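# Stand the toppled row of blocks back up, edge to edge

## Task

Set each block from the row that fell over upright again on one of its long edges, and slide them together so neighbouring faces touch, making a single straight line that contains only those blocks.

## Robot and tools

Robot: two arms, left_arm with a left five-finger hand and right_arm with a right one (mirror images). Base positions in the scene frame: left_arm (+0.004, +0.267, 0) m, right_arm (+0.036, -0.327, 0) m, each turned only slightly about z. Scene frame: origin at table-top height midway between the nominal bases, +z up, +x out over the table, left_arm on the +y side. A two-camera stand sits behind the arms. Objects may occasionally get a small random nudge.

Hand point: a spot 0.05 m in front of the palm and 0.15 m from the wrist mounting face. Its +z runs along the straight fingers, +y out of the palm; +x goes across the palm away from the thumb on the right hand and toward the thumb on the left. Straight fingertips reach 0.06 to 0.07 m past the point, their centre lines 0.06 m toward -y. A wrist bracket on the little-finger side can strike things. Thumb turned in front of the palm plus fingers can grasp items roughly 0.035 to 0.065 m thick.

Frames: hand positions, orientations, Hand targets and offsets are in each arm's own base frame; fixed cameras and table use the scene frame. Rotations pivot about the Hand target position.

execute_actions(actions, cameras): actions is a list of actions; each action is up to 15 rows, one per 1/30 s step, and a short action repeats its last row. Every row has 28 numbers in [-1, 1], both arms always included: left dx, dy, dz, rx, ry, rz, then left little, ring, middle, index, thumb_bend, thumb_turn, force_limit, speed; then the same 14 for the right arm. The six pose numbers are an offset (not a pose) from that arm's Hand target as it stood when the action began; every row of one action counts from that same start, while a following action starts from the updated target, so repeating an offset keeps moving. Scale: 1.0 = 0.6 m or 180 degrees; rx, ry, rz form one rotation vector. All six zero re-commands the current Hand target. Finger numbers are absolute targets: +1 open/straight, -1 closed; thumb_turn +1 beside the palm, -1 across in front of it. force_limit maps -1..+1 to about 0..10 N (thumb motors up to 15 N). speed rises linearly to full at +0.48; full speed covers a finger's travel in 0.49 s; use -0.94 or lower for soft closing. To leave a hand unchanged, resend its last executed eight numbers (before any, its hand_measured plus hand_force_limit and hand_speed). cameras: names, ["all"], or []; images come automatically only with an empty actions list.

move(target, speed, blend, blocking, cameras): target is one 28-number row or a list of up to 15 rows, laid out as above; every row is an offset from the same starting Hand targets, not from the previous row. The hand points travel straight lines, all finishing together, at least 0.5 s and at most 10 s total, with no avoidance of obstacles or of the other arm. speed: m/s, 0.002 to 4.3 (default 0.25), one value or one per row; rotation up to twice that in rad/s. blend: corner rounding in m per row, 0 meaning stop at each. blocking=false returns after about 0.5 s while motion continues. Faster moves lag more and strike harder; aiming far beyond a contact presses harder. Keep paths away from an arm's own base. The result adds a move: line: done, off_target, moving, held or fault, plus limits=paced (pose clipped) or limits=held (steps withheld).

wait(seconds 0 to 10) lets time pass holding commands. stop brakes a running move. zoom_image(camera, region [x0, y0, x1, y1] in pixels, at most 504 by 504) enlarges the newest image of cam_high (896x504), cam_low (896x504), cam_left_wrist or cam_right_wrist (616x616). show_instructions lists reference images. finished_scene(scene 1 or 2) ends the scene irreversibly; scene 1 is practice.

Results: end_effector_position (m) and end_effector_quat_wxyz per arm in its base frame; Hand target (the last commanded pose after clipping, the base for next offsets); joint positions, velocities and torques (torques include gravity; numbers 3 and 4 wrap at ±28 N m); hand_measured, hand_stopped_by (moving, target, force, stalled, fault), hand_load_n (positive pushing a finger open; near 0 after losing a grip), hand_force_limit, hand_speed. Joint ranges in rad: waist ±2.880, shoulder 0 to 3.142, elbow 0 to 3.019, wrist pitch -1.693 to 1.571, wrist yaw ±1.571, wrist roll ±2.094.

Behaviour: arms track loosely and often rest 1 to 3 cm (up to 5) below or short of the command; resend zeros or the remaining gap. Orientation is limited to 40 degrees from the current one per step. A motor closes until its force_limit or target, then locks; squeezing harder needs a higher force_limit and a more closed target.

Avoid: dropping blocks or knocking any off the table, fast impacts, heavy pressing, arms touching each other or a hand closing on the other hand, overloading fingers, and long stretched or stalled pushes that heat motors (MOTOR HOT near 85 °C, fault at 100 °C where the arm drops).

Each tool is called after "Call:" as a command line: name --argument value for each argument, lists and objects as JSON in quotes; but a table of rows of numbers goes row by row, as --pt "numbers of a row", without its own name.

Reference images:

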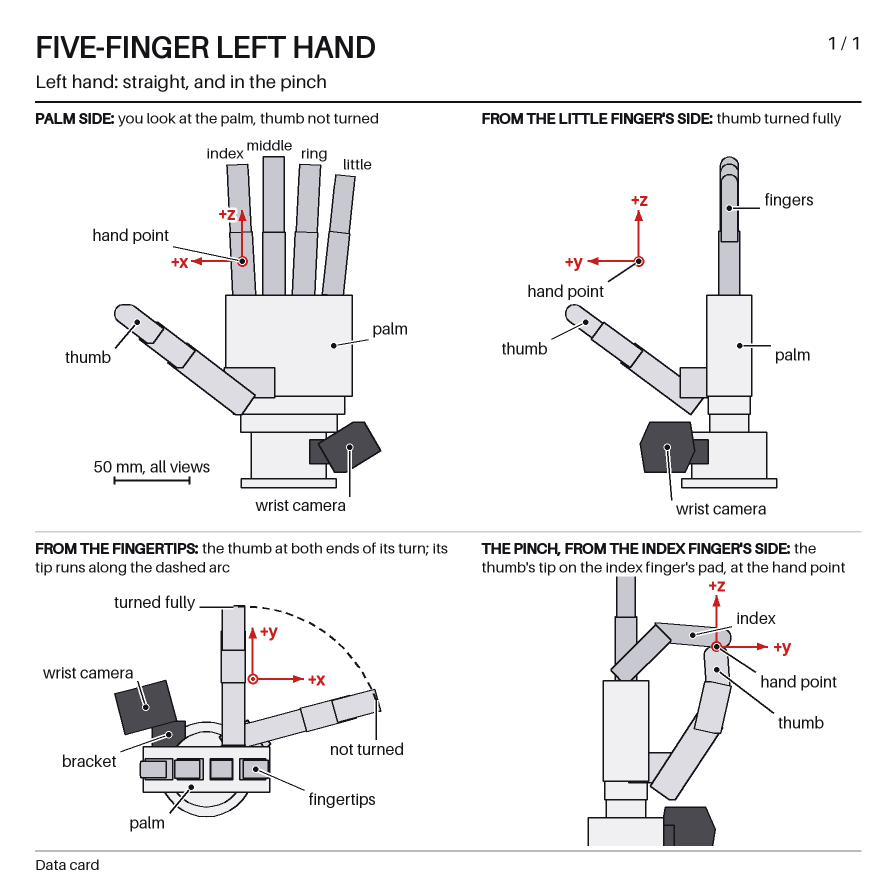

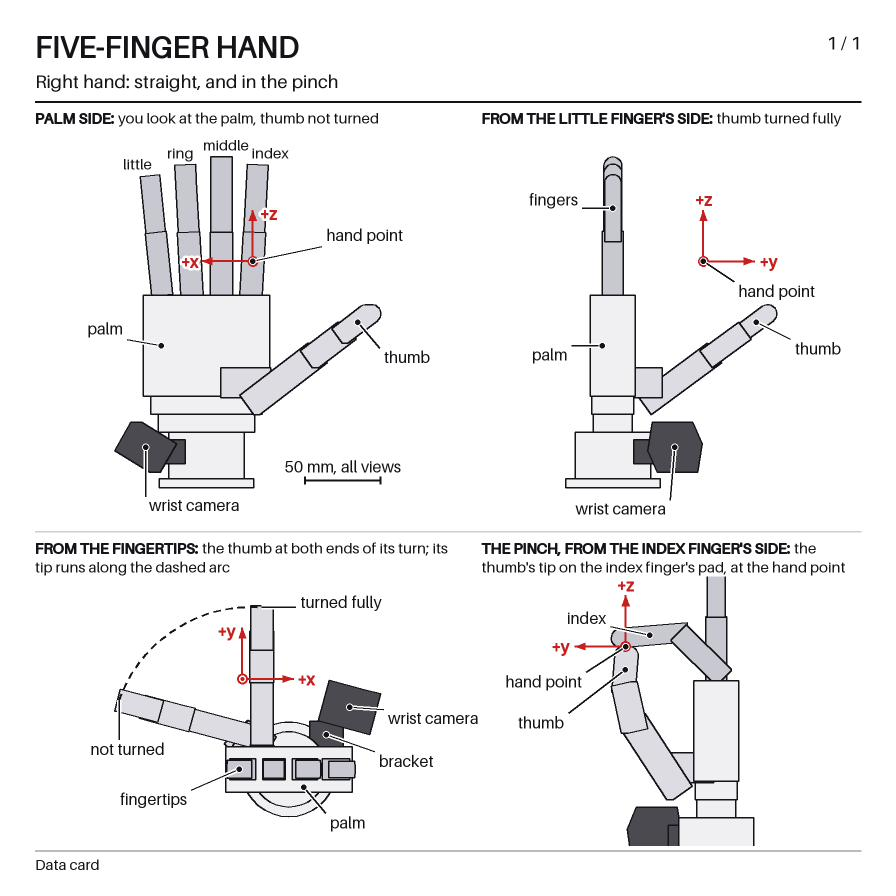

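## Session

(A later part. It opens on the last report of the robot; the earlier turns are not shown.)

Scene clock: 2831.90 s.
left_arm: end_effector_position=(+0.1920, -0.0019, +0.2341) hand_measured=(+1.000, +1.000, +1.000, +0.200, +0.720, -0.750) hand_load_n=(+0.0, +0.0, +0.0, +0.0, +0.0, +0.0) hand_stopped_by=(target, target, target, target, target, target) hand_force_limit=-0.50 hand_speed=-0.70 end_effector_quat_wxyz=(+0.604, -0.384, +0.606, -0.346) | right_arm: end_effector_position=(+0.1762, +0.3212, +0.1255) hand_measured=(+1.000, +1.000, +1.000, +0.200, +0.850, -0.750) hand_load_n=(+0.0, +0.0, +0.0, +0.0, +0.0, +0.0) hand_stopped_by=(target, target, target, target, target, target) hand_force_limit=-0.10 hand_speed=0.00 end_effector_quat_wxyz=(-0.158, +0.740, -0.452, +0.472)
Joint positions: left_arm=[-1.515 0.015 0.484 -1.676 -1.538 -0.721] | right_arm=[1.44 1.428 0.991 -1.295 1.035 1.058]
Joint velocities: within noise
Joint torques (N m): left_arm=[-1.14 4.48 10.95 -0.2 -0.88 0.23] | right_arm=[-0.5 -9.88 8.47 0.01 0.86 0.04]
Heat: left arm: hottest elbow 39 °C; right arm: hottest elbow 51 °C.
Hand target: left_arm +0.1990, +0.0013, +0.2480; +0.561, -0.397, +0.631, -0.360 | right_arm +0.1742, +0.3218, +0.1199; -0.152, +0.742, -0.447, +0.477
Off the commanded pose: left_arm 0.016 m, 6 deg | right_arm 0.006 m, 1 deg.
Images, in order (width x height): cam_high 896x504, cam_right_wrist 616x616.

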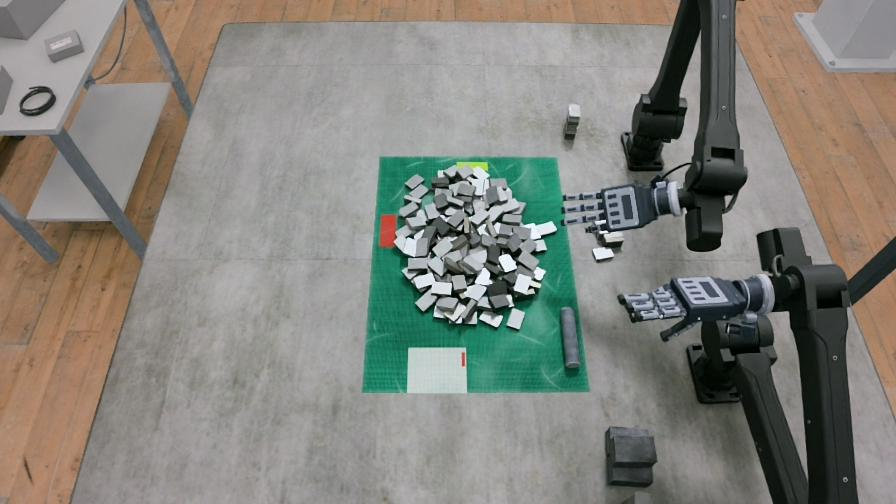

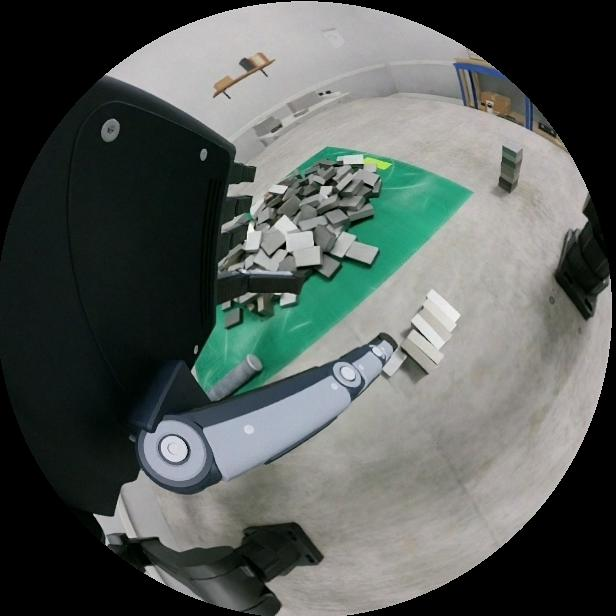

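Call:
move --target '[0,0,0,0,0,0,1,1,1,0.2,0.72,-0.75,-0.5,-0.7,0.001,-0.002,-0.115,0,0,0,1,1,1,0.2,0.85,-0.75,-0.1,0.0]' --speed 0.08 --cameras '["cam_right_wrist"]'

Call:
zoom_image --camera "cam_right_wrist" --region '[300, 230, 500, 430]'

Scene clock: 2837.07 s.
left_arm: end_effector_position=(+0.1920, -0.0019, +0.2341) hand_measured=(+1.000, +1.000, +1.000, +0.200, +0.720, -0.750) hand_load_n=(+0.0, +0.0, +0.0, +0.0, +0.0, +0.0) hand_stopped_by=(target, target, target, target, target, target) hand_force_limit=-0.50 hand_speed=-0.70 end_effector_quat_wxyz=(+0.604, -0.384, +0.606, -0.346) | right_arm: end_effector_position=(+0.1759, +0.3185, +0.0573) hand_measured=(+1.000, +1.000, +1.000, +0.200, +0.850, -0.750) hand_load_n=(+0.0, +0.0, +0.0, +0.0, +0.0, +0.0) hand_stopped_by=(target, target, target, target, target, target) hand_force_limit=-0.10 hand_speed=0.00 end_effector_quat_wxyz=(-0.153, +0.741, -0.449, +0.475)
Joint positions: left_arm=[-1.515 0.015 0.484 -1.676 -1.538 -0.721] | right_arm=[1.44 1.531 0.894 -1.109 1.035 1.058]
Joint torques (N m): left_arm=[-1.14 4.42 10.95 -0.2 -0.88 0.23] | right_arm=[-0.67 -9.76 7.28 0.53 0.87 -0.01]
Heat: left arm: hottest elbow 39 °C; right arm: hottest elbow 51 °C.
Hand target: left_arm +0.1990, +0.0013, +0.2480; +0.561, -0.397, +0.631, -0.360 | right_arm +0.1748, +0.3206, +0.0509; -0.152, +0.742, -0.447, +0.477
Off the commanded pose: left_arm 0.016 m, 6 deg | right_arm 0.007 m, 0 deg.
joint sent to its limit (left arm) — joint 2 (shoulder), lower limit; joint 4 (wrist pitch), lower limit. The joint targets are off in position and orientation.
move: off_target (left_arm)
Images, in order (width x height): cam_right_wrist 616x616.

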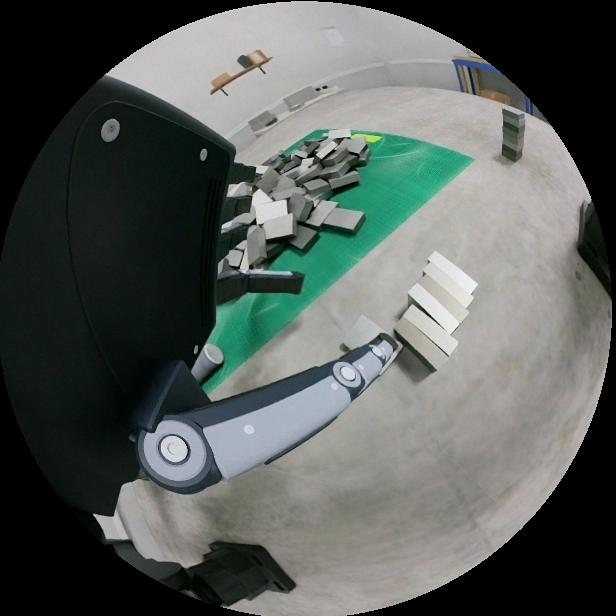

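Scaled by 2.520 from the camera's 616x616 image, which has a finer 880x880 frame.

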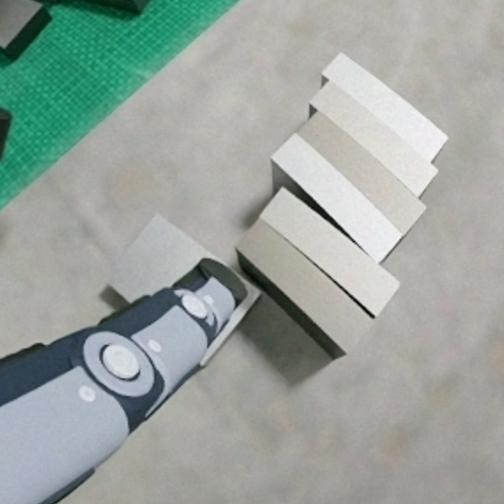

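Call:
move --target '[0,0,0,0,0,0,1,1,1,0.2,0.72,-0.75,-0.5,-0.7,0.001,0.003,-0.05,0,0,0,1,1,1,0.2,0.85,-0.75,-0.1,0.0]' --speed 0.06 --cameras '["cam_right_wrist"]'

Call:
zoom_image --camera "cam_right_wrist" --region '[240, 230, 430, 390]'

Scene clock: 2841.93 s.
left_arm: end_effector_position=(+0.1920, -0.0019, +0.2341) hand_measured=(+1.000, +1.000, +1.000, +0.200, +0.720, -0.750) hand_load_n=(+0.0, +0.0, +0.0, +0.0, +0.0, +0.0) hand_stopped_by=(target, target, target, target, target, target) hand_force_limit=-0.50 hand_speed=-0.70 end_effector_quat_wxyz=(+0.604, -0.384, +0.606, -0.346) | right_arm: end_effector_position=(+0.1763, +0.3216, +0.0279) hand_measured=(+1.000, +1.000, +1.000, +0.200, +0.850, -0.750) hand_load_n=(+0.0, +0.0, +0.0, +0.0, +0.0, +0.0) hand_stopped_by=(target, target, target, target, target, target) hand_force_limit=-0.10 hand_speed=0.00 end_effector_quat_wxyz=(-0.154, +0.741, -0.449, +0.474)
Joint positions: left_arm=[-1.515 0.015 0.484 -1.676 -1.538 -0.721] | right_arm=[1.44 1.591 0.869 -1.02 1.036 1.058]
Joint torques (N m): left_arm=[-1.14 4.42 10.93 -0.21 -0.88 0.22] | right_arm=[0.03 -10.7 6.67 0.65 0.82 -0.04]
Heat: left arm: hottest elbow 39 °C; right arm: hottest elbow 51 °C.
Hand target: left_arm +0.1990, +0.0013, +0.2480; +0.561, -0.397, +0.631, -0.360 | right_arm +0.1755, +0.3224, +0.0209; -0.152, +0.742, -0.447, +0.477
Off the commanded pose: left_arm 0.016 m, 6 deg | right_arm 0.007 m, 0 deg.
joint sent to its limit (left arm) — joint 2 (shoulder), lower limit; joint 4 (wrist pitch), lower limit. The joint targets are off in position and orientation.
move: off_target (left_arm)
Images, in order (width x height): cam_right_wrist 616x616.

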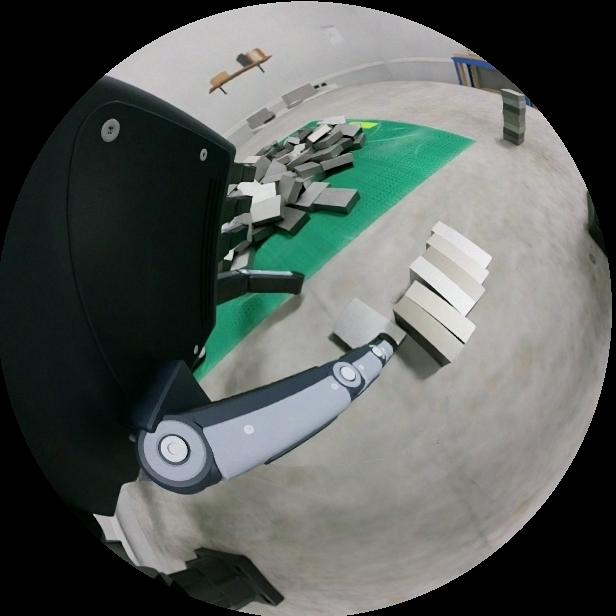

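Scaled by 2.653 from the camera's 616x616 image, which has a finer 880x880 frame.

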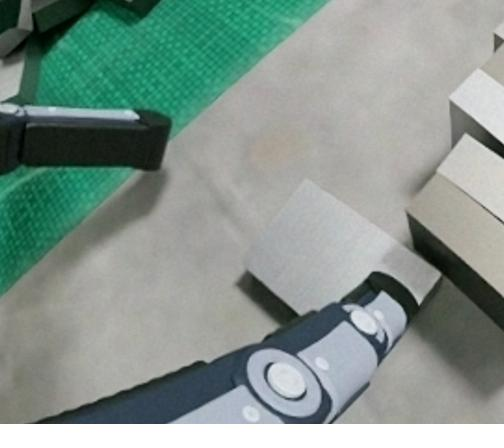

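Call:
execute_actions --actions '[]' --cameras '["cam_high", "cam_right_wrist"]'

Call:
zoom_image --camera "cam_high" --region '[570, 210, 640, 280]'

Call:
zoom_image --camera "cam_right_wrist" --region '[320, 210, 500, 390]'

Scene clock: 2859.37 s.
left_arm: end_effector_position=(+0.1920, -0.0019, +0.2341) hand_measured=(+1.000, +1.000, +1.000, +0.200, +0.720, -0.750) hand_load_n=(+0.0, +0.0, +0.0, +0.0, +0.0, +0.0) hand_stopped_by=(target, target, target, target, target, target) hand_force_limit=-0.50 hand_speed=-0.70 end_effector_quat_wxyz=(+0.604, -0.384, +0.606, -0.346) | right_arm: end_effector_position=(+0.1763, +0.3216, +0.0279) hand_measured=(+1.000, +1.000, +1.000, +0.200, +0.850, -0.750) hand_load_n=(+0.0, +0.0, +0.0, +0.0, +0.0, +0.5) hand_stopped_by=(target, target, target, target, target, target) hand_force_limit=-0.10 hand_speed=0.00 end_effector_quat_wxyz=(-0.154, +0.741, -0.449, +0.474)
Joint positions: left_arm=[-1.515 0.015 0.484 -1.676 -1.538 -0.721] | right_arm=[1.44 1.591 0.869 -1.02 1.036 1.058]
Joint velocities: within noise
Joint torques (N m): left_arm=[-1.08 4.42 10.95 -0.2 -0.87 0.23] | right_arm=[-0.21 -11.46 6.42 0.51 0.77 -0.01]
Heat: left arm: hottest elbow 39 °C; right arm: hottest elbow 50 °C.
Hand target: left_arm +0.1990, +0.0013, +0.2480; +0.561, -0.397, +0.631, -0.360 | right_arm +0.1755, +0.3224, +0.0210; -0.152, +0.742, -0.447, +0.477
Off the commanded pose: left_arm 0.016 m, 6 deg | right_arm 0.007 m, 0 deg.
Images, in order (width x height): cam_high 896x504, cam_right_wrist 616x616.

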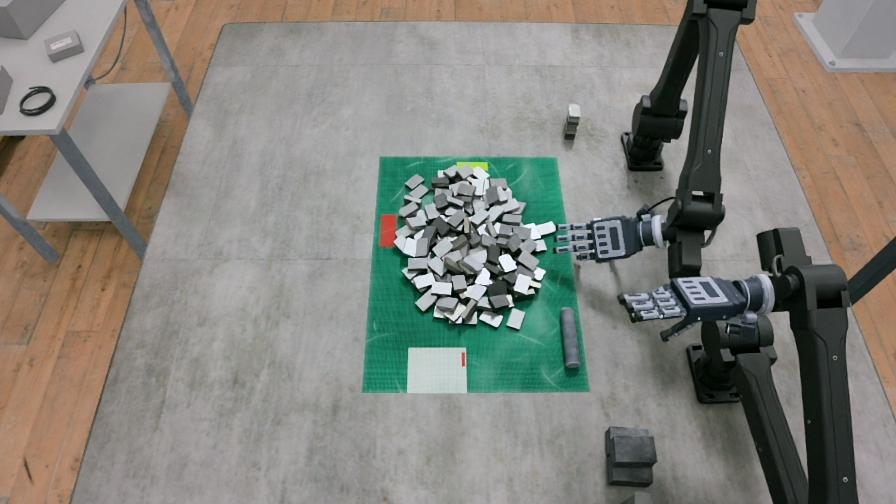

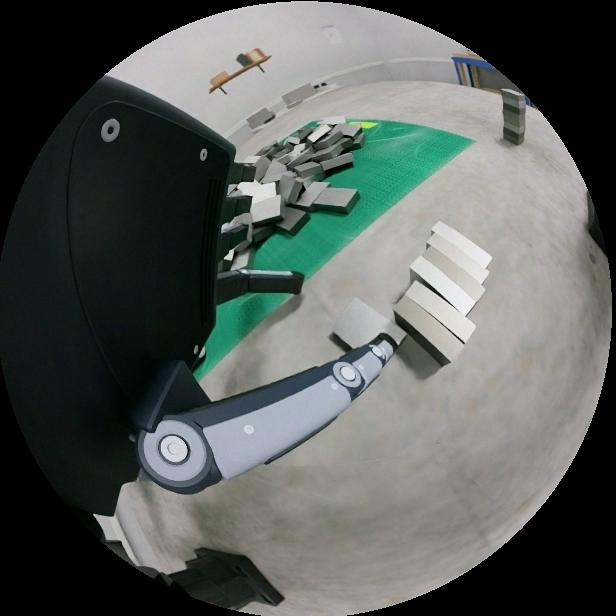

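Scaled by 7.200 from the camera's 896x504 image, which has a finer 1280x720 frame.

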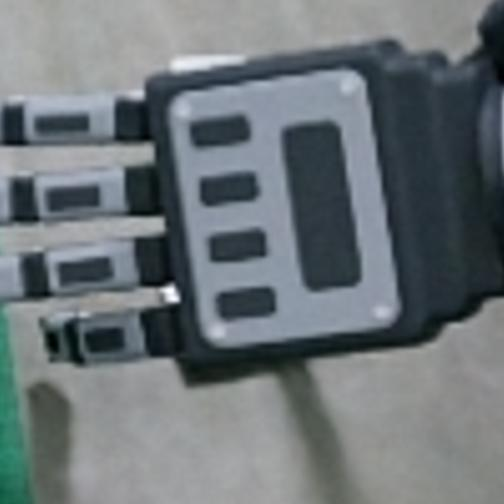

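Scaled by 2.800 from the camera's 616x616 image, which has a finer 880x880 frame.

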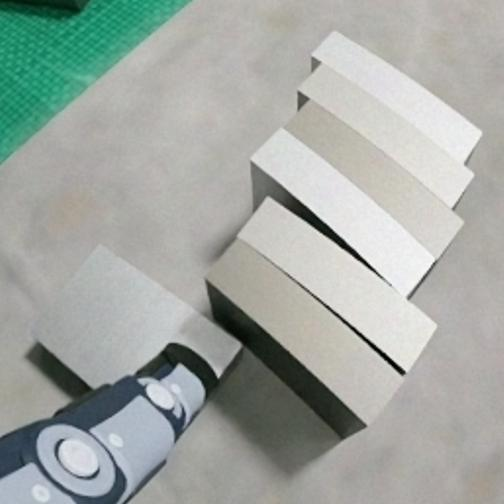

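Call:
move --target '[0,0,0,0,0,0,1,1,1,0.2,0.72,-0.75,-0.5,-0.7,-0.021,-0.0057,0.003,0,0,0,1,1,1,0.2,0.85,-0.75,-0.1,0.0]' --speed 0.05 --cameras '["cam_right_wrist"]'

Call:
zoom_image --camera "cam_right_wrist" --region '[240, 230, 430, 390]'

Scene clock: 2901.50 s.
left_arm: end_effector_position=(+0.1920, -0.0019, +0.2341) hand_measured=(+1.000, +1.000, +1.000, +0.200, +0.720, -0.750) hand_load_n=(+0.0, +0.0, +0.0, +0.0, +0.0, +0.0) hand_stopped_by=(target, target, target, target, target, target) hand_force_limit=-0.50 hand_speed=-0.70 end_effector_quat_wxyz=(+0.604, -0.384, +0.606, -0.346) | right_arm: end_effector_position=(+0.1663, +0.3220, +0.0286) hand_measured=(+1.000, +1.000, +1.000, +0.200, +0.850, -0.750) hand_load_n=(+0.0, +0.0, +0.0, +0.0, +0.0, +0.0) hand_stopped_by=(target, target, target, target, target, target) hand_force_limit=-0.10 hand_speed=0.00 end_effector_quat_wxyz=(-0.159, +0.739, -0.451, +0.474)
Joint positions: left_arm=[-1.515 0.015 0.484 -1.676 -1.538 -0.721] | right_arm=[1.469 1.591 0.869 -1.057 1.034 1.113]
Joint torques (N m): left_arm=[-1.08 4.42 10.95 -0.21 -0.88 0.23] | right_arm=[-0.79 -11.16 6.43 -0.2 0.62 0.07]
Heat: left arm: hottest elbow 39 °C; right arm: hottest elbow 48 °C.
Hand target: left_arm +0.1990, +0.0013, +0.2480; +0.561, -0.397, +0.631, -0.360 | right_arm +0.1629, +0.3190, +0.0227; -0.152, +0.742, -0.447, +0.477
Off the commanded pose: left_arm 0.016 m, 6 deg | right_arm 0.007 m, 1 deg.
joint sent to its limit (left arm) — joint 2 (shoulder), lower limit; joint 4 (wrist pitch), lower limit. The joint targets are off in position and orientation.
move: off_target (left_arm)
Images, in order (width x height): cam_right_wrist 616x616.

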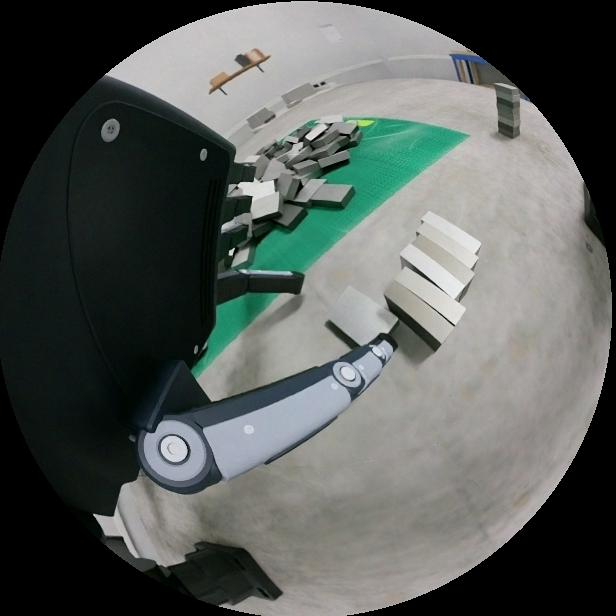

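Scaled by 2.653 from the camera's 616x616 image, which has a finer 880x880 frame.

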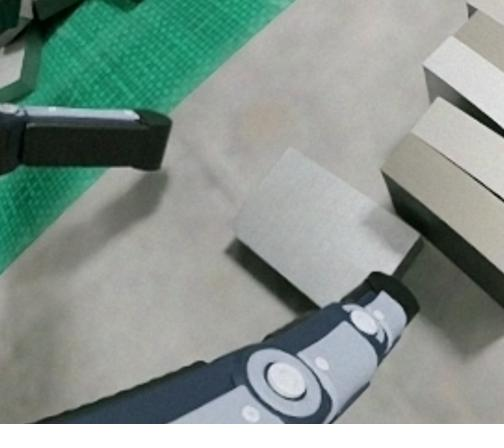

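Call:
move --target '[0,0,0,0,0,0,1,1,1,0.2,0.72,-0.75,-0.5,-0.7,-0.004,-0.011,0.0,0,0,0,1,1,1,0.2,0.85,-0.75,-0.1,0.0]' --speed 0.05 --cameras '["cam_right_wrist"]'

Call:
zoom_image --camera "cam_right_wrist" --region '[240, 230, 430, 390]'

Scene clock: 2915.50 s.
left_arm: end_effector_position=(+0.1920, -0.0019, +0.2341) hand_measured=(+1.000, +1.000, +1.000, +0.200, +0.720, -0.750) hand_load_n=(+0.0, +0.0, +0.0, -0.5, +0.0, +0.0) hand_stopped_by=(target, target, target, target, target, target) hand_force_limit=-0.50 hand_speed=-0.70 end_effector_quat_wxyz=(+0.604, -0.384, +0.606, -0.346) | right_arm: end_effector_position=(+0.1640, +0.3137, +0.0242) hand_measured=(+1.000, +1.000, +1.000, +0.200, +0.850, -0.750) hand_load_n=(+0.0, +0.0, +0.0, +0.0, +0.0, +0.0) hand_stopped_by=(target, target, target, target, target, target) hand_force_limit=-0.10 hand_speed=0.00 end_effector_quat_wxyz=(-0.154, +0.740, -0.448, +0.477)
Joint positions: left_arm=[-1.515 0.015 0.484 -1.676 -1.538 -0.721] | right_arm=[1.473 1.591 0.85 -1.06 1.033 1.123]
Joint torques (N m): left_arm=[-1.14 4.42 10.95 -0.21 -0.88 0.23] | right_arm=[-0.44 -12.34 6.46 -0.09 0.63 0.07]
Heat: left arm: hottest elbow 39 °C; right arm: hottest elbow 48 °C.
Hand target: left_arm +0.1990, +0.0013, +0.2480; +0.561, -0.397, +0.631, -0.360 | right_arm +0.1605, +0.3123, +0.0227; -0.152, +0.741, -0.447, +0.477
Off the commanded pose: left_arm 0.016 m, 6 deg | right_arm 0.004 m, 0 deg.
joint sent to its limit (left arm) — joint 2 (shoulder), lower limit; joint 4 (wrist pitch), lower limit. The joint targets are off in position and orientation.
move: off_target (left_arm)
Images, in order (width x height): cam_right_wrist 616x616.

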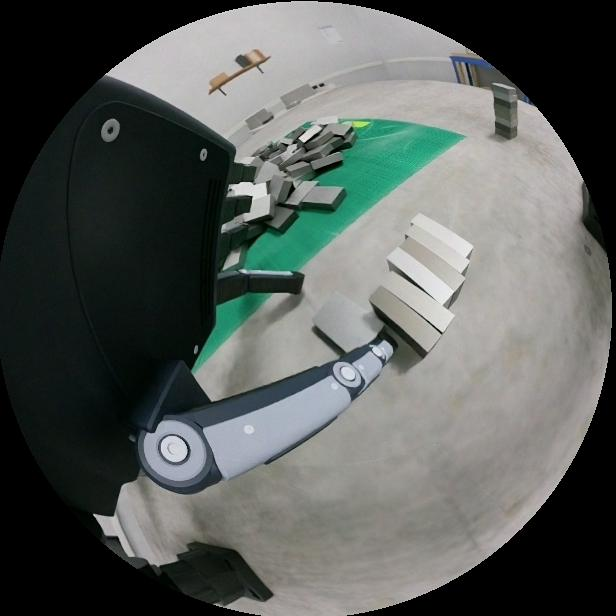

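Scaled by 2.653 from the camera's 616x616 image, which has a finer 880x880 frame.

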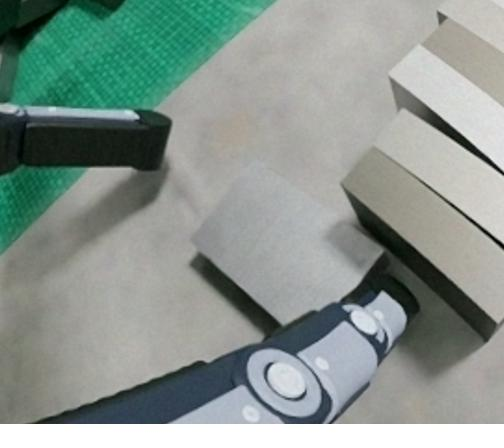

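Call:
move --target '[0,0,0,0,0,0,1,1,1,0.2,0.72,-0.75,-0.5,-0.7,0.0,0.001,-0.019,0,0,0,1,1,1,0.2,0.85,-0.75,-0.1,0.0]' --speed 0.04 --cameras '["cam_right_wrist"]'

Call:
zoom_image --camera "cam_right_wrist" --region '[240, 230, 430, 390]'

Scene clock: 2922.20 s.
left_arm: end_effector_position=(+0.1920, -0.0019, +0.2341) hand_measured=(+1.000, +1.000, +1.000, +0.200, +0.720, -0.750) hand_load_n=(+0.0, +0.0, +0.0, +0.0, +0.0, +0.0) hand_stopped_by=(target, target, target, target, target, target) hand_force_limit=-0.50 hand_speed=-0.70 end_effector_quat_wxyz=(+0.604, -0.384, +0.606, -0.346) | right_arm: end_effector_position=(+0.1637, +0.3120, +0.0197) hand_measured=(+1.000, +1.000, +1.000, +0.200, +0.850, -0.750) hand_load_n=(+0.0, +0.0, +0.0, +0.0, +0.0, +0.0) hand_stopped_by=(target, target, target, target, target, target) hand_force_limit=-0.10 hand_speed=0.00 end_effector_quat_wxyz=(-0.154, +0.740, -0.449, +0.476)
Joint positions: left_arm=[-1.515 0.015 0.484 -1.676 -1.538 -0.721] | right_arm=[1.474 1.597 0.842 -1.046 1.033 1.125]
Joint torques (N m): left_arm=[-1.14 4.42 10.93 -0.2 -0.88 0.22] | right_arm=[-0.21 -10.58 6.16 0.55 0.59 0.01]
Heat: left arm: hottest elbow 39 °C; right arm: hottest elbow 48 °C.
Hand target: left_arm +0.1990, +0.0013, +0.2480; +0.561, -0.397, +0.631, -0.360 | right_arm +0.1604, +0.3129, +0.0113; -0.152, +0.742, -0.447, +0.477
Off the commanded pose: left_arm 0.016 m, 6 deg | right_arm 0.009 m, 0 deg.
joint sent to its limit (left arm) — joint 2 (shoulder), lower limit; joint 4 (wrist pitch), lower limit. The joint targets are off in position and orientation.
move: off_target (left_arm)
Images, in order (width x height): cam_right_wrist 616x616.

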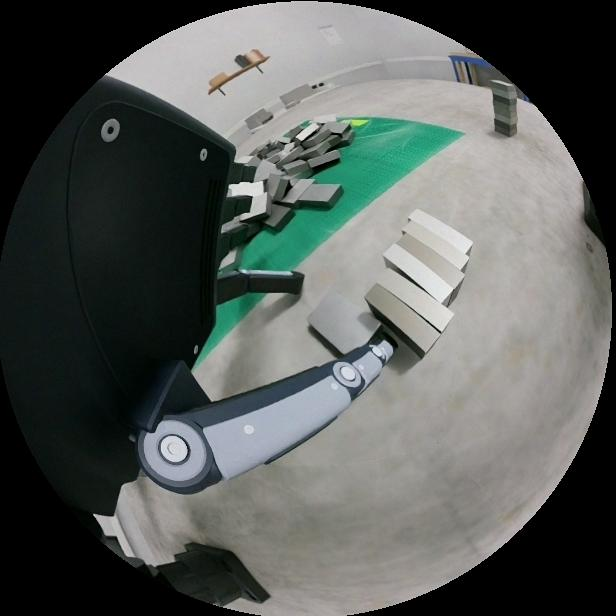

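Scaled by 2.653 from the camera's 616x616 image, which has a finer 880x880 frame.

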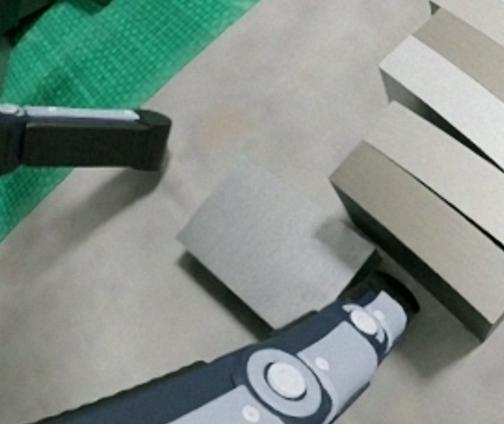

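Call:
move --target '[0,0,0,0,0,0,1,1,1,0.2,0.72,-0.75,-0.5,-0.7,0.001,0.0065,-0.006,0,0,0,1,1,1,0.2,0.85,-0.75,-0.1,0.0]' --speed 0.04 --cameras '["cam_right_wrist"]'

Call:
zoom_image --camera "cam_right_wrist" --region '[240, 230, 430, 390]'

Scene clock: 2935.40 s.
left_arm: end_effector_position=(+0.1920, -0.0019, +0.2341) hand_measured=(+1.000, +1.000, +1.000, +0.200, +0.720, -0.750) hand_load_n=(+0.0, +0.0, -0.5, +0.0, +0.0, +0.0) hand_stopped_by=(target, target, target, target, target, target) hand_force_limit=-0.50 hand_speed=-0.70 end_effector_quat_wxyz=(+0.604, -0.384, +0.606, -0.346) | right_arm: end_effector_position=(+0.1638, +0.3125, +0.0162) hand_measured=(+1.000, +1.000, +1.000, +0.200, +0.850, -0.750) hand_load_n=(+0.0, +0.0, +0.0, +0.0, +0.0, +0.0) hand_stopped_by=(target, target, target, target, target, target) hand_force_limit=-0.10 hand_speed=0.00 end_effector_quat_wxyz=(-0.153, +0.740, -0.448, +0.477)
Joint positions: left_arm=[-1.515 0.015 0.484 -1.676 -1.538 -0.721] | right_arm=[1.474 1.607 0.842 -1.039 1.034 1.125]
Joint torques (N m): left_arm=[-1.14 4.42 10.95 -0.21 -0.88 0.23] | right_arm=[-0.21 -10.05 6.84 0.51 0.58 0.03]
Heat: left arm: hottest elbow 39 °C; right arm: hottest elbow 48 °C.
Hand target: left_arm +0.1990, +0.0013, +0.2480; +0.561, -0.397, +0.631, -0.360 | right_arm +0.1610, +0.3167, +0.0076; -0.152, +0.742, -0.447, +0.477
Off the commanded pose: left_arm 0.016 m, 6 deg | right_arm 0.010 m, 0 deg.
joint sent to its limit (left arm) — joint 2 (shoulder), lower limit; joint 4 (wrist pitch), lower limit. The joint targets are off in position and orientation.
move: off_target (left_arm)
Images, in order (width x height): cam_right_wrist 616x616.

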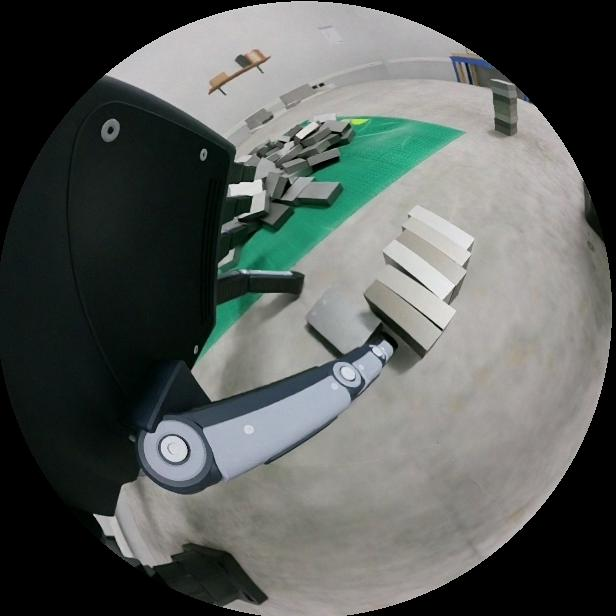

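Scaled by 2.653 from the camera's 616x616 image, which has a finer 880x880 frame.

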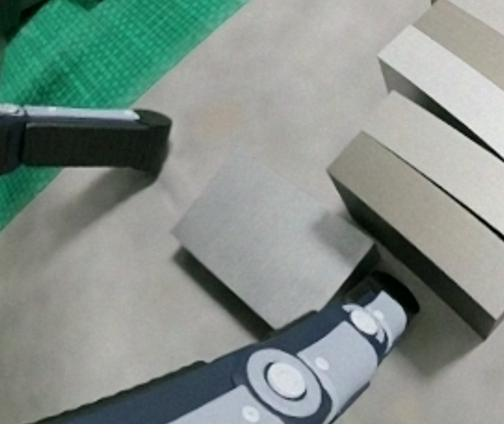

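Call:
move --target '[0,0,0,0,0,0,1,1,1,0.2,0.72,-0.75,-0.5,-0.7,0.0,0.010,0.001,0,0,0,1,1,1,0.2,0.85,-0.75,-0.1,0.0]' --speed 0.04 --cameras '["cam_right_wrist"]'

Call:
zoom_image --camera "cam_right_wrist" --region '[240, 230, 430, 390]'

Scene clock: 2946.60 s.
left_arm: end_effector_position=(+0.1920, -0.0019, +0.2341) hand_measured=(+1.000, +1.000, +1.000, +0.200, +0.720, -0.750) hand_load_n=(+0.0, +0.0, +0.0, +0.0, +0.0, +0.0) hand_stopped_by=(target, target, target, target, target, target) hand_force_limit=-0.50 hand_speed=-0.70 end_effector_quat_wxyz=(+0.604, -0.384, +0.606, -0.346) | right_arm: end_effector_position=(+0.1642, +0.3125, +0.0157) hand_measured=(+1.000, +1.000, +1.000, +0.200, +0.850, -0.750) hand_load_n=(+0.0, +0.0, +0.0, +0.0, +0.0, +0.0) hand_stopped_by=(target, target, target, target, target, target) hand_force_limit=-0.10 hand_speed=0.00 end_effector_quat_wxyz=(-0.153, +0.740, -0.446, +0.480)
Joint positions: left_arm=[-1.515 0.015 0.484 -1.676 -1.538 -0.721] | right_arm=[1.475 1.612 0.842 -1.039 1.039 1.125]
Joint torques (N m): left_arm=[-1.14 4.42 10.95 -0.2 -0.88 0.23] | right_arm=[-0.67 -8.88 8.53 0.36 0.37 0.06]
Heat: left arm: hottest elbow 39 °C; right arm: hottest elbow 48 °C.
Hand target: left_arm +0.1990, +0.0013, +0.2480; +0.561, -0.397, +0.631, -0.360 | right_arm +0.1611, +0.3227, +0.0083; -0.152, +0.742, -0.447, +0.477
Off the commanded pose: left_arm 0.016 m, 6 deg | right_arm 0.013 m, 0 deg.
joint sent to its limit (left arm) — joint 2 (shoulder), lower limit; joint 4 (wrist pitch), lower limit. The joint targets are off in position and orientation.
move: off_target (left_arm, right_arm)
Images, in order (width x height): cam_right_wrist 616x616.

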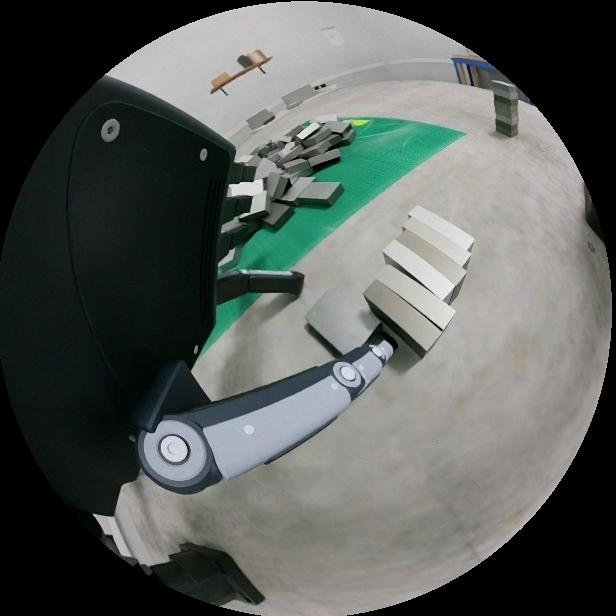

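Scaled by 2.653 from the camera's 616x616 image, which has a finer 880x880 frame.

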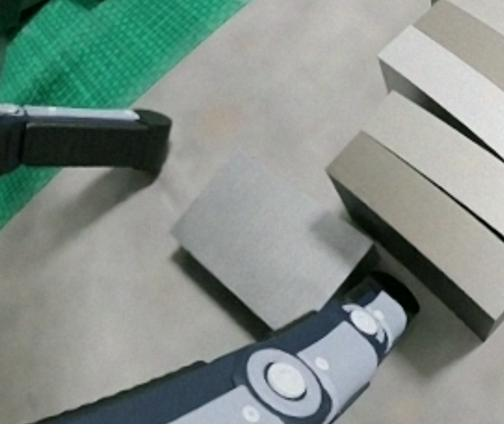

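Call:
move --pt "0 0 0 0 0 0 1 1 1 0.2 0.72 -0.75 -0.5 -0.7 0.0 -0.006 0.035 0 0 0 1 1 1 0.2 0.85 -0.75 -0.1 0.0" --pt "0 0 0 0 0 0 1 1 1 0.2 0.72 -0.75 -0.5 -0.7 0.0 -0.006 0.0 0 0 0 1 1 1 0.2 0.85 -0.75 -0.1 0.0" --speed 0.06 --cameras '["cam_right_wrist"]'

Call:
zoom_image --camera "cam_right_wrist" --region '[240, 230, 430, 390]'

Scene clock: 2955.37 s.
left_arm: end_effector_position=(+0.1920, -0.0019, +0.2341) hand_measured=(+1.000, +1.000, +1.000, +0.200, +0.720, -0.750) hand_load_n=(+0.0, +0.0, +0.0, +0.0, +0.0, +0.0) hand_stopped_by=(target, target, target, target, target, target) hand_force_limit=-0.50 hand_speed=-0.70 end_effector_quat_wxyz=(+0.604, -0.384, +0.606, -0.346) | right_arm: end_effector_position=(+0.1630, +0.3099, +0.0162) hand_measured=(+1.000, +1.000, +1.000, +0.200, +0.850, -0.750) hand_load_n=(+0.5, +0.0, +0.0, -2.0, -0.5, +0.0) hand_stopped_by=(target, target, target, target, target, target) hand_force_limit=-0.10 hand_speed=0.00 end_effector_quat_wxyz=(-0.147, +0.741, -0.445, +0.480)
Joint positions: left_arm=[-1.515 0.015 0.484 -1.676 -1.538 -0.721] | right_arm=[1.475 1.612 0.843 -1.056 1.033 1.131]
Joint torques (N m): left_arm=[-1.14 4.42 10.95 -0.21 -0.88 0.23] | right_arm=[-1.61 -10.64 7.39 1.16 0.63 -0.07]
Heat: left arm: hottest elbow 40 °C; right arm: hottest elbow 48 °C.
Hand target: left_arm +0.1990, +0.0013, +0.2480; +0.561, -0.397, +0.631, -0.360 | right_arm +0.1612, +0.3193, +0.0083; -0.152, +0.741, -0.447, +0.477
Off the commanded pose: left_arm 0.016 m, 6 deg | right_arm 0.012 m, 1 deg.
joint sent to its limit (left arm) — joint 2 (shoulder), lower limit; joint 4 (wrist pitch), lower limit. The joint targets are off in position and orientation.
move: off_target (left_arm, right_arm)
Images, in order (width x height): cam_right_wrist 616x616.

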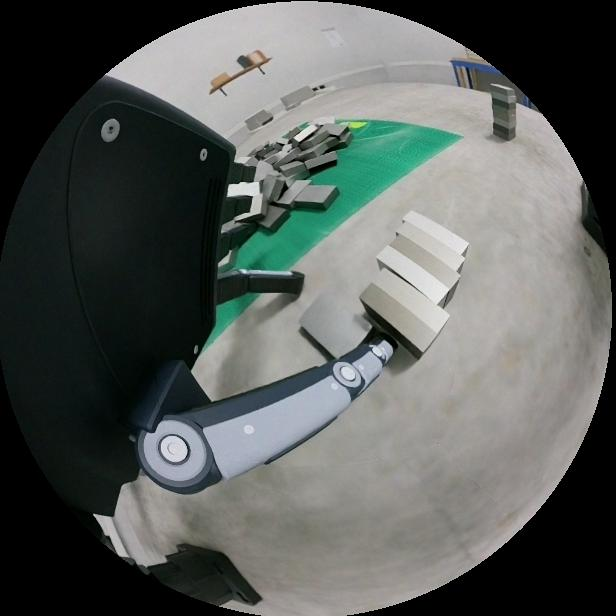

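Scaled by 2.653 from the camera's 616x616 image, which has a finer 880x880 frame.

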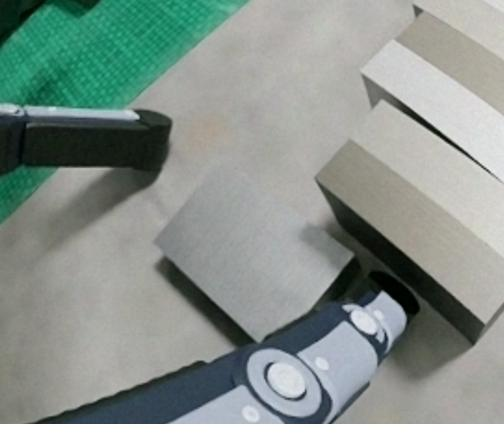

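Call:
move --target '[0,0,0,0,0,0,1,1,1,0.2,0.72,-0.75,-0.5,-0.7,0.0,0.004,0.05,0,0,0,1,1,1,0.2,0.85,-0.75,-0.1,0.0]' --speed 0.06

Scene clock: 2959.73 s.
left_arm: end_effector_position=(+0.1920, -0.0019, +0.2341) hand_measured=(+1.000, +1.000, +1.000, +0.200, +0.720, -0.750) hand_load_n=(+0.0, +0.0, +0.0, +0.0, +0.5, +0.0) hand_stopped_by=(target, target, target, target, target, target) hand_force_limit=-0.50 hand_speed=-0.70 end_effector_quat_wxyz=(+0.604, -0.384, +0.606, -0.346) | right_arm: end_effector_position=(+0.1623, +0.3053, +0.0244) hand_measured=(+1.000, +1.000, +1.000, +0.200, +0.850, -0.750) hand_load_n=(+0.0, +0.0, +0.0, +0.0, +0.0, +1.0) hand_stopped_by=(target, target, target, target, target, target) hand_force_limit=-0.10 hand_speed=0.00 end_effector_quat_wxyz=(-0.135, +0.744, -0.438, +0.485)
Joint positions: left_arm=[-1.515 0.015 0.484 -1.676 -1.538 -0.721] | right_arm=[1.476 1.603 0.856 -1.108 1.032 1.131]
Joint torques (N m): left_arm=[-1.14 4.48 10.93 -0.21 -0.88 0.22] | right_arm=[-1.32 -13.51 9.24 -0.27 0.6 -0.05]
Heat: left arm: hottest elbow 40 °C; right arm: hottest elbow 49 °C.
Hand target: left_arm +0.1990, +0.0013, +0.2480; +0.561, -0.397, +0.631, -0.360 | right_arm +0.1610, +0.3217, +0.0384; -0.152, +0.742, -0.447, +0.477
Off the commanded pose: left_arm 0.016 m, 6 deg | right_arm 0.022 m, 2 deg.
joint sent to its limit (left arm) — joint 2 (shoulder), lower limit; joint 4 (wrist pitch), lower limit. The joint targets are off in position and orientation.
move: off_target (left_arm, right_arm)

Call:
move --target '[0,0,0,0,0,0,1,1,1,0.2,0.72,-0.75,-0.5,-0.7,0.0,0.01,0.04,0,0,0,1,1,1,0.2,0.85,-0.75,-0.1,0.0]' --speed 0.08 --cameras '["cam_right_wrist"]'

Call:
zoom_image --camera "cam_right_wrist" --region '[300, 230, 500, 430]'

Scene clock: 2965.37 s.
left_arm: end_effector_position=(+0.1920, -0.0019, +0.2341) hand_measured=(+1.000, +1.000, +1.000, +0.200, +0.720, -0.750) hand_load_n=(+0.0, +0.0, +0.0, +0.0, +0.0, +0.0) hand_stopped_by=(target, target, target, target, target, target) hand_force_limit=-0.50 hand_speed=-0.70 end_effector_quat_wxyz=(+0.604, -0.384, +0.606, -0.346) | right_arm: end_effector_position=(+0.1626, +0.3095, +0.0476) hand_measured=(+1.000, +1.000, +1.000, +0.200, +0.850, -0.750) hand_load_n=(+0.0, +0.0, +0.0, +0.0, +0.0, +0.0) hand_stopped_by=(target, target, target, target, target, target) hand_force_limit=-0.10 hand_speed=0.00 end_effector_quat_wxyz=(-0.132, +0.745, -0.437, +0.487)
Joint positions: left_arm=[-1.515 0.015 0.484 -1.676 -1.538 -0.721] | right_arm=[1.476 1.572 0.896 -1.187 1.032 1.132]
Joint torques (N m): left_arm=[-1.14 4.48 10.93 -0.21 -0.88 0.22] | right_arm=[0.03 -13.51 9.84 -0.06 0.66 0]
Heat: left arm: hottest elbow 40 °C; right arm: hottest elbow 49 °C.
Hand target: left_arm +0.1990, +0.0013, +0.2480; +0.561, -0.397, +0.631, -0.360 | right_arm +0.1610, +0.3277, +0.0624; -0.152, +0.742, -0.447, +0.477
Off the commanded pose: left_arm 0.016 m, 6 deg | right_arm 0.023 m, 3 deg.
joint sent to its limit (left arm) — joint 2 (shoulder), lower limit; joint 4 (wrist pitch), lower limit. The joint targets are off in position and orientation.
move: off_target (left_arm, right_arm)
Images, in order (width x height): cam_right_wrist 616x616.

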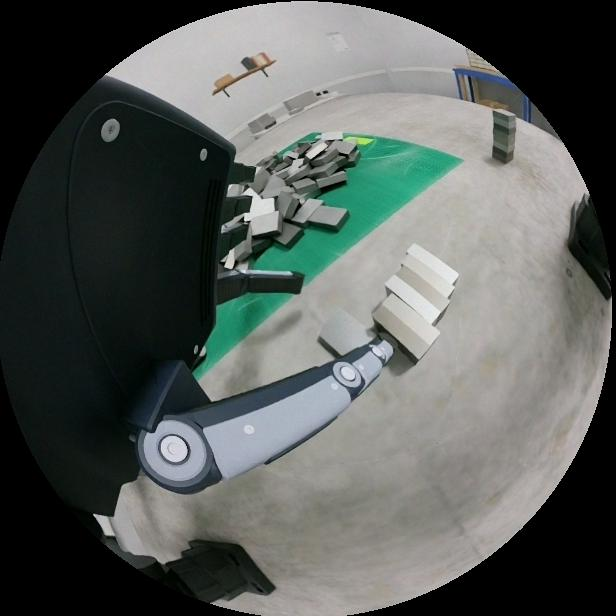

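Scaled by 2.520 from the camera's 616x616 image, which has a finer 880x880 frame.

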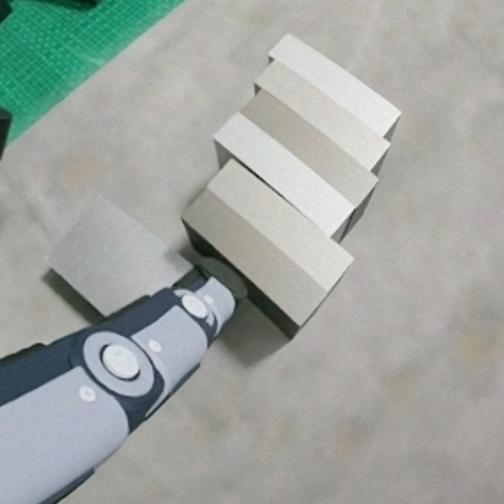

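Call:
move --target '[0,0,0,0,0,0,1,1,1,0.2,0.72,-0.75,-0.5,-0.7,0.001,0.003,0.02,0,0,0,1,1,1,0.2,0.85,-0.75,-0.1,0.0]' --speed 0.08

Scene clock: 2969.43 s.
left_arm: end_effector_position=(+0.1920, -0.0019, +0.2341) hand_measured=(+1.000, +1.000, +1.000, +0.200, +0.720, -0.750) hand_load_n=(+0.0, +0.0, +0.0, +0.0, +0.0, +0.0) hand_stopped_by=(target, target, target, target, target, target) hand_force_limit=-0.50 hand_speed=-0.70 end_effector_quat_wxyz=(+0.604, -0.384, +0.606, -0.346) | right_arm: end_effector_position=(+0.1628, +0.3115, +0.0587) hand_measured=(+1.000, +1.000, +1.000, +0.200, +0.850, -0.750) hand_load_n=(+0.0, +0.0, +0.0, +0.5, +0.0, +0.0) hand_stopped_by=(target, target, target, target, target, target) hand_force_limit=-0.10 hand_speed=0.00 end_effector_quat_wxyz=(-0.132, +0.745, -0.437, +0.487)
Joint positions: left_arm=[-1.515 0.015 0.484 -1.676 -1.538 -0.721] | right_arm=[1.476 1.557 0.914 -1.22 1.032 1.132]
Joint torques (N m): left_arm=[-1.14 4.42 10.95 -0.2 -0.88 0.22] | right_arm=[-0.5 -13.51 10.17 -0.46 0.67 -0.13]
Heat: left arm: hottest elbow 40 °C; right arm: hottest elbow 49 °C.
Hand target: left_arm +0.1990, +0.0013, +0.2480; +0.561, -0.397, +0.631, -0.360 | right_arm +0.1616, +0.3294, +0.0743; -0.152, +0.742, -0.447, +0.477
Off the commanded pose: left_arm 0.016 m, 6 deg | right_arm 0.024 m, 3 deg.
joint sent to its limit (left arm) — joint 2 (shoulder), lower limit; joint 4 (wrist pitch), lower limit. The joint targets are off in position and orientation.
move: off_target (left_arm, right_arm)

Call:
move --target '[0,0,0,0,0,0,1,1,1,0.2,0.72,-0.75,-0.5,-0.7,0.0,-0.008,-0.083,0,0,0,1,1,1,0.2,0.85,-0.75,-0.1,0.0]' --speed 0.08

Scene clock: 2974.30 s.
left_arm: end_effector_position=(+0.1920, -0.0019, +0.2341) hand_measured=(+1.000, +1.000, +1.000, +0.200, +0.720, -0.750) hand_load_n=(+0.0, +0.5, +0.0, +0.0, +0.0, +0.0) hand_stopped_by=(target, target, target, target, target, target) hand_force_limit=-0.50 hand_speed=-0.70 end_effector_quat_wxyz=(+0.604, -0.384, +0.606, -0.346) | right_arm: end_effector_position=(+0.1639, +0.3229, +0.0311) hand_measured=(+1.000, +1.000, +1.000, +0.200, +0.850, -0.750) hand_load_n=(+0.0, +0.0, +0.0, +0.0, +0.0, +0.0) hand_stopped_by=(target, target, target, target, target, target) hand_force_limit=-0.10 hand_speed=0.00 end_effector_quat_wxyz=(-0.154, +0.740, -0.450, +0.476)
Joint positions: left_arm=[-1.515 0.015 0.484 -1.676 -1.538 -0.721] | right_arm=[1.476 1.599 0.885 -1.093 1.032 1.132]
Joint torques (N m): left_arm=[-1.08 4.42 10.95 -0.2 -0.88 0.23] | right_arm=[-1.03 -11.16 6.79 0.44 0.62 -0.07]
Heat: left arm: hottest elbow 40 °C; right arm: hottest elbow 49 °C.
Hand target: left_arm +0.1990, +0.0013, +0.2480; +0.561, -0.397, +0.631, -0.360 | right_arm +0.1617, +0.3247, +0.0245; -0.152, +0.741, -0.447, +0.477
Off the commanded pose: left_arm 0.016 m, 6 deg | right_arm 0.007 m, 0 deg.
joint sent to its limit (left arm) — joint 2 (shoulder), lower limit; joint 4 (wrist pitch), lower limit. The joint targets are off in position and orientation.
move: off_target (left_arm)

Call:
move --target '[0,0,0,0,0,0,1,1,1,0.2,0.72,-0.75,-0.5,-0.7,0.0,-0.0075,-0.021,0,0,0,1,1,1,0.2,0.85,-0.75,-0.1,0.0]' --speed 0.05 --cameras '["cam_right_wrist"]'

Call:
zoom_image --camera "cam_right_wrist" --region '[240, 230, 430, 390]'

Scene clock: 2980.83 s.
left_arm: end_effector_position=(+0.1920, -0.0019, +0.2341) hand_measured=(+1.000, +1.000, +1.000, +0.200, +0.720, -0.750) hand_load_n=(+0.0, +0.0, +0.0, +0.0, +0.0, +0.0) hand_stopped_by=(target, target, target, target, target, target) hand_force_limit=-0.50 hand_speed=-0.70 end_effector_quat_wxyz=(+0.604, -0.384, +0.606, -0.346) | right_arm: end_effector_position=(+0.1636, +0.3201, +0.0197) hand_measured=(+1.000, +1.000, +1.000, +0.200, +0.850, -0.750) hand_load_n=(+0.0, +0.0, +0.0, +0.0, +0.0, +0.0) hand_stopped_by=(target, target, target, target, target, target) hand_force_limit=-0.10 hand_speed=0.00 end_effector_quat_wxyz=(-0.156, +0.739, -0.451, +0.475)
Joint positions: left_arm=[-1.515 0.015 0.484 -1.676 -1.538 -0.721] | right_arm=[1.476 1.612 0.862 -1.051 1.032 1.132]
Joint torques (N m): left_arm=[-1.14 4.42 10.93 -0.21 -0.88 0.23] | right_arm=[-0.67 -10.46 6.54 0.42 0.73 -0.05]
Heat: left arm: hottest elbow 40 °C; right arm: hottest elbow 49 °C.
Hand target: left_arm +0.1990, +0.0013, +0.2480; +0.561, -0.397, +0.631, -0.360 | right_arm +0.1616, +0.3200, +0.0118; -0.152, +0.742, -0.447, +0.477
Off the commanded pose: left_arm 0.016 m, 6 deg | right_arm 0.008 m, 1 deg.
joint sent to its limit (left arm) — joint 2 (shoulder), lower limit; joint 4 (wrist pitch), lower limit. The joint targets are off in position and orientation.
move: off_target (left_arm)
Images, in order (width x height): cam_right_wrist 616x616.

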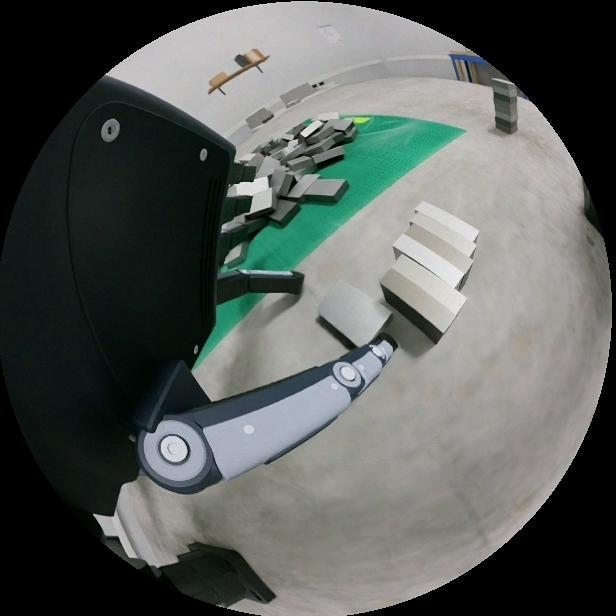

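Scaled by 2.653 from the camera's 616x616 image, which has a finer 880x880 frame.

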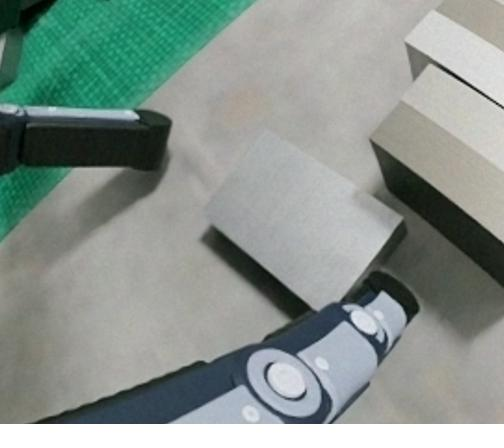

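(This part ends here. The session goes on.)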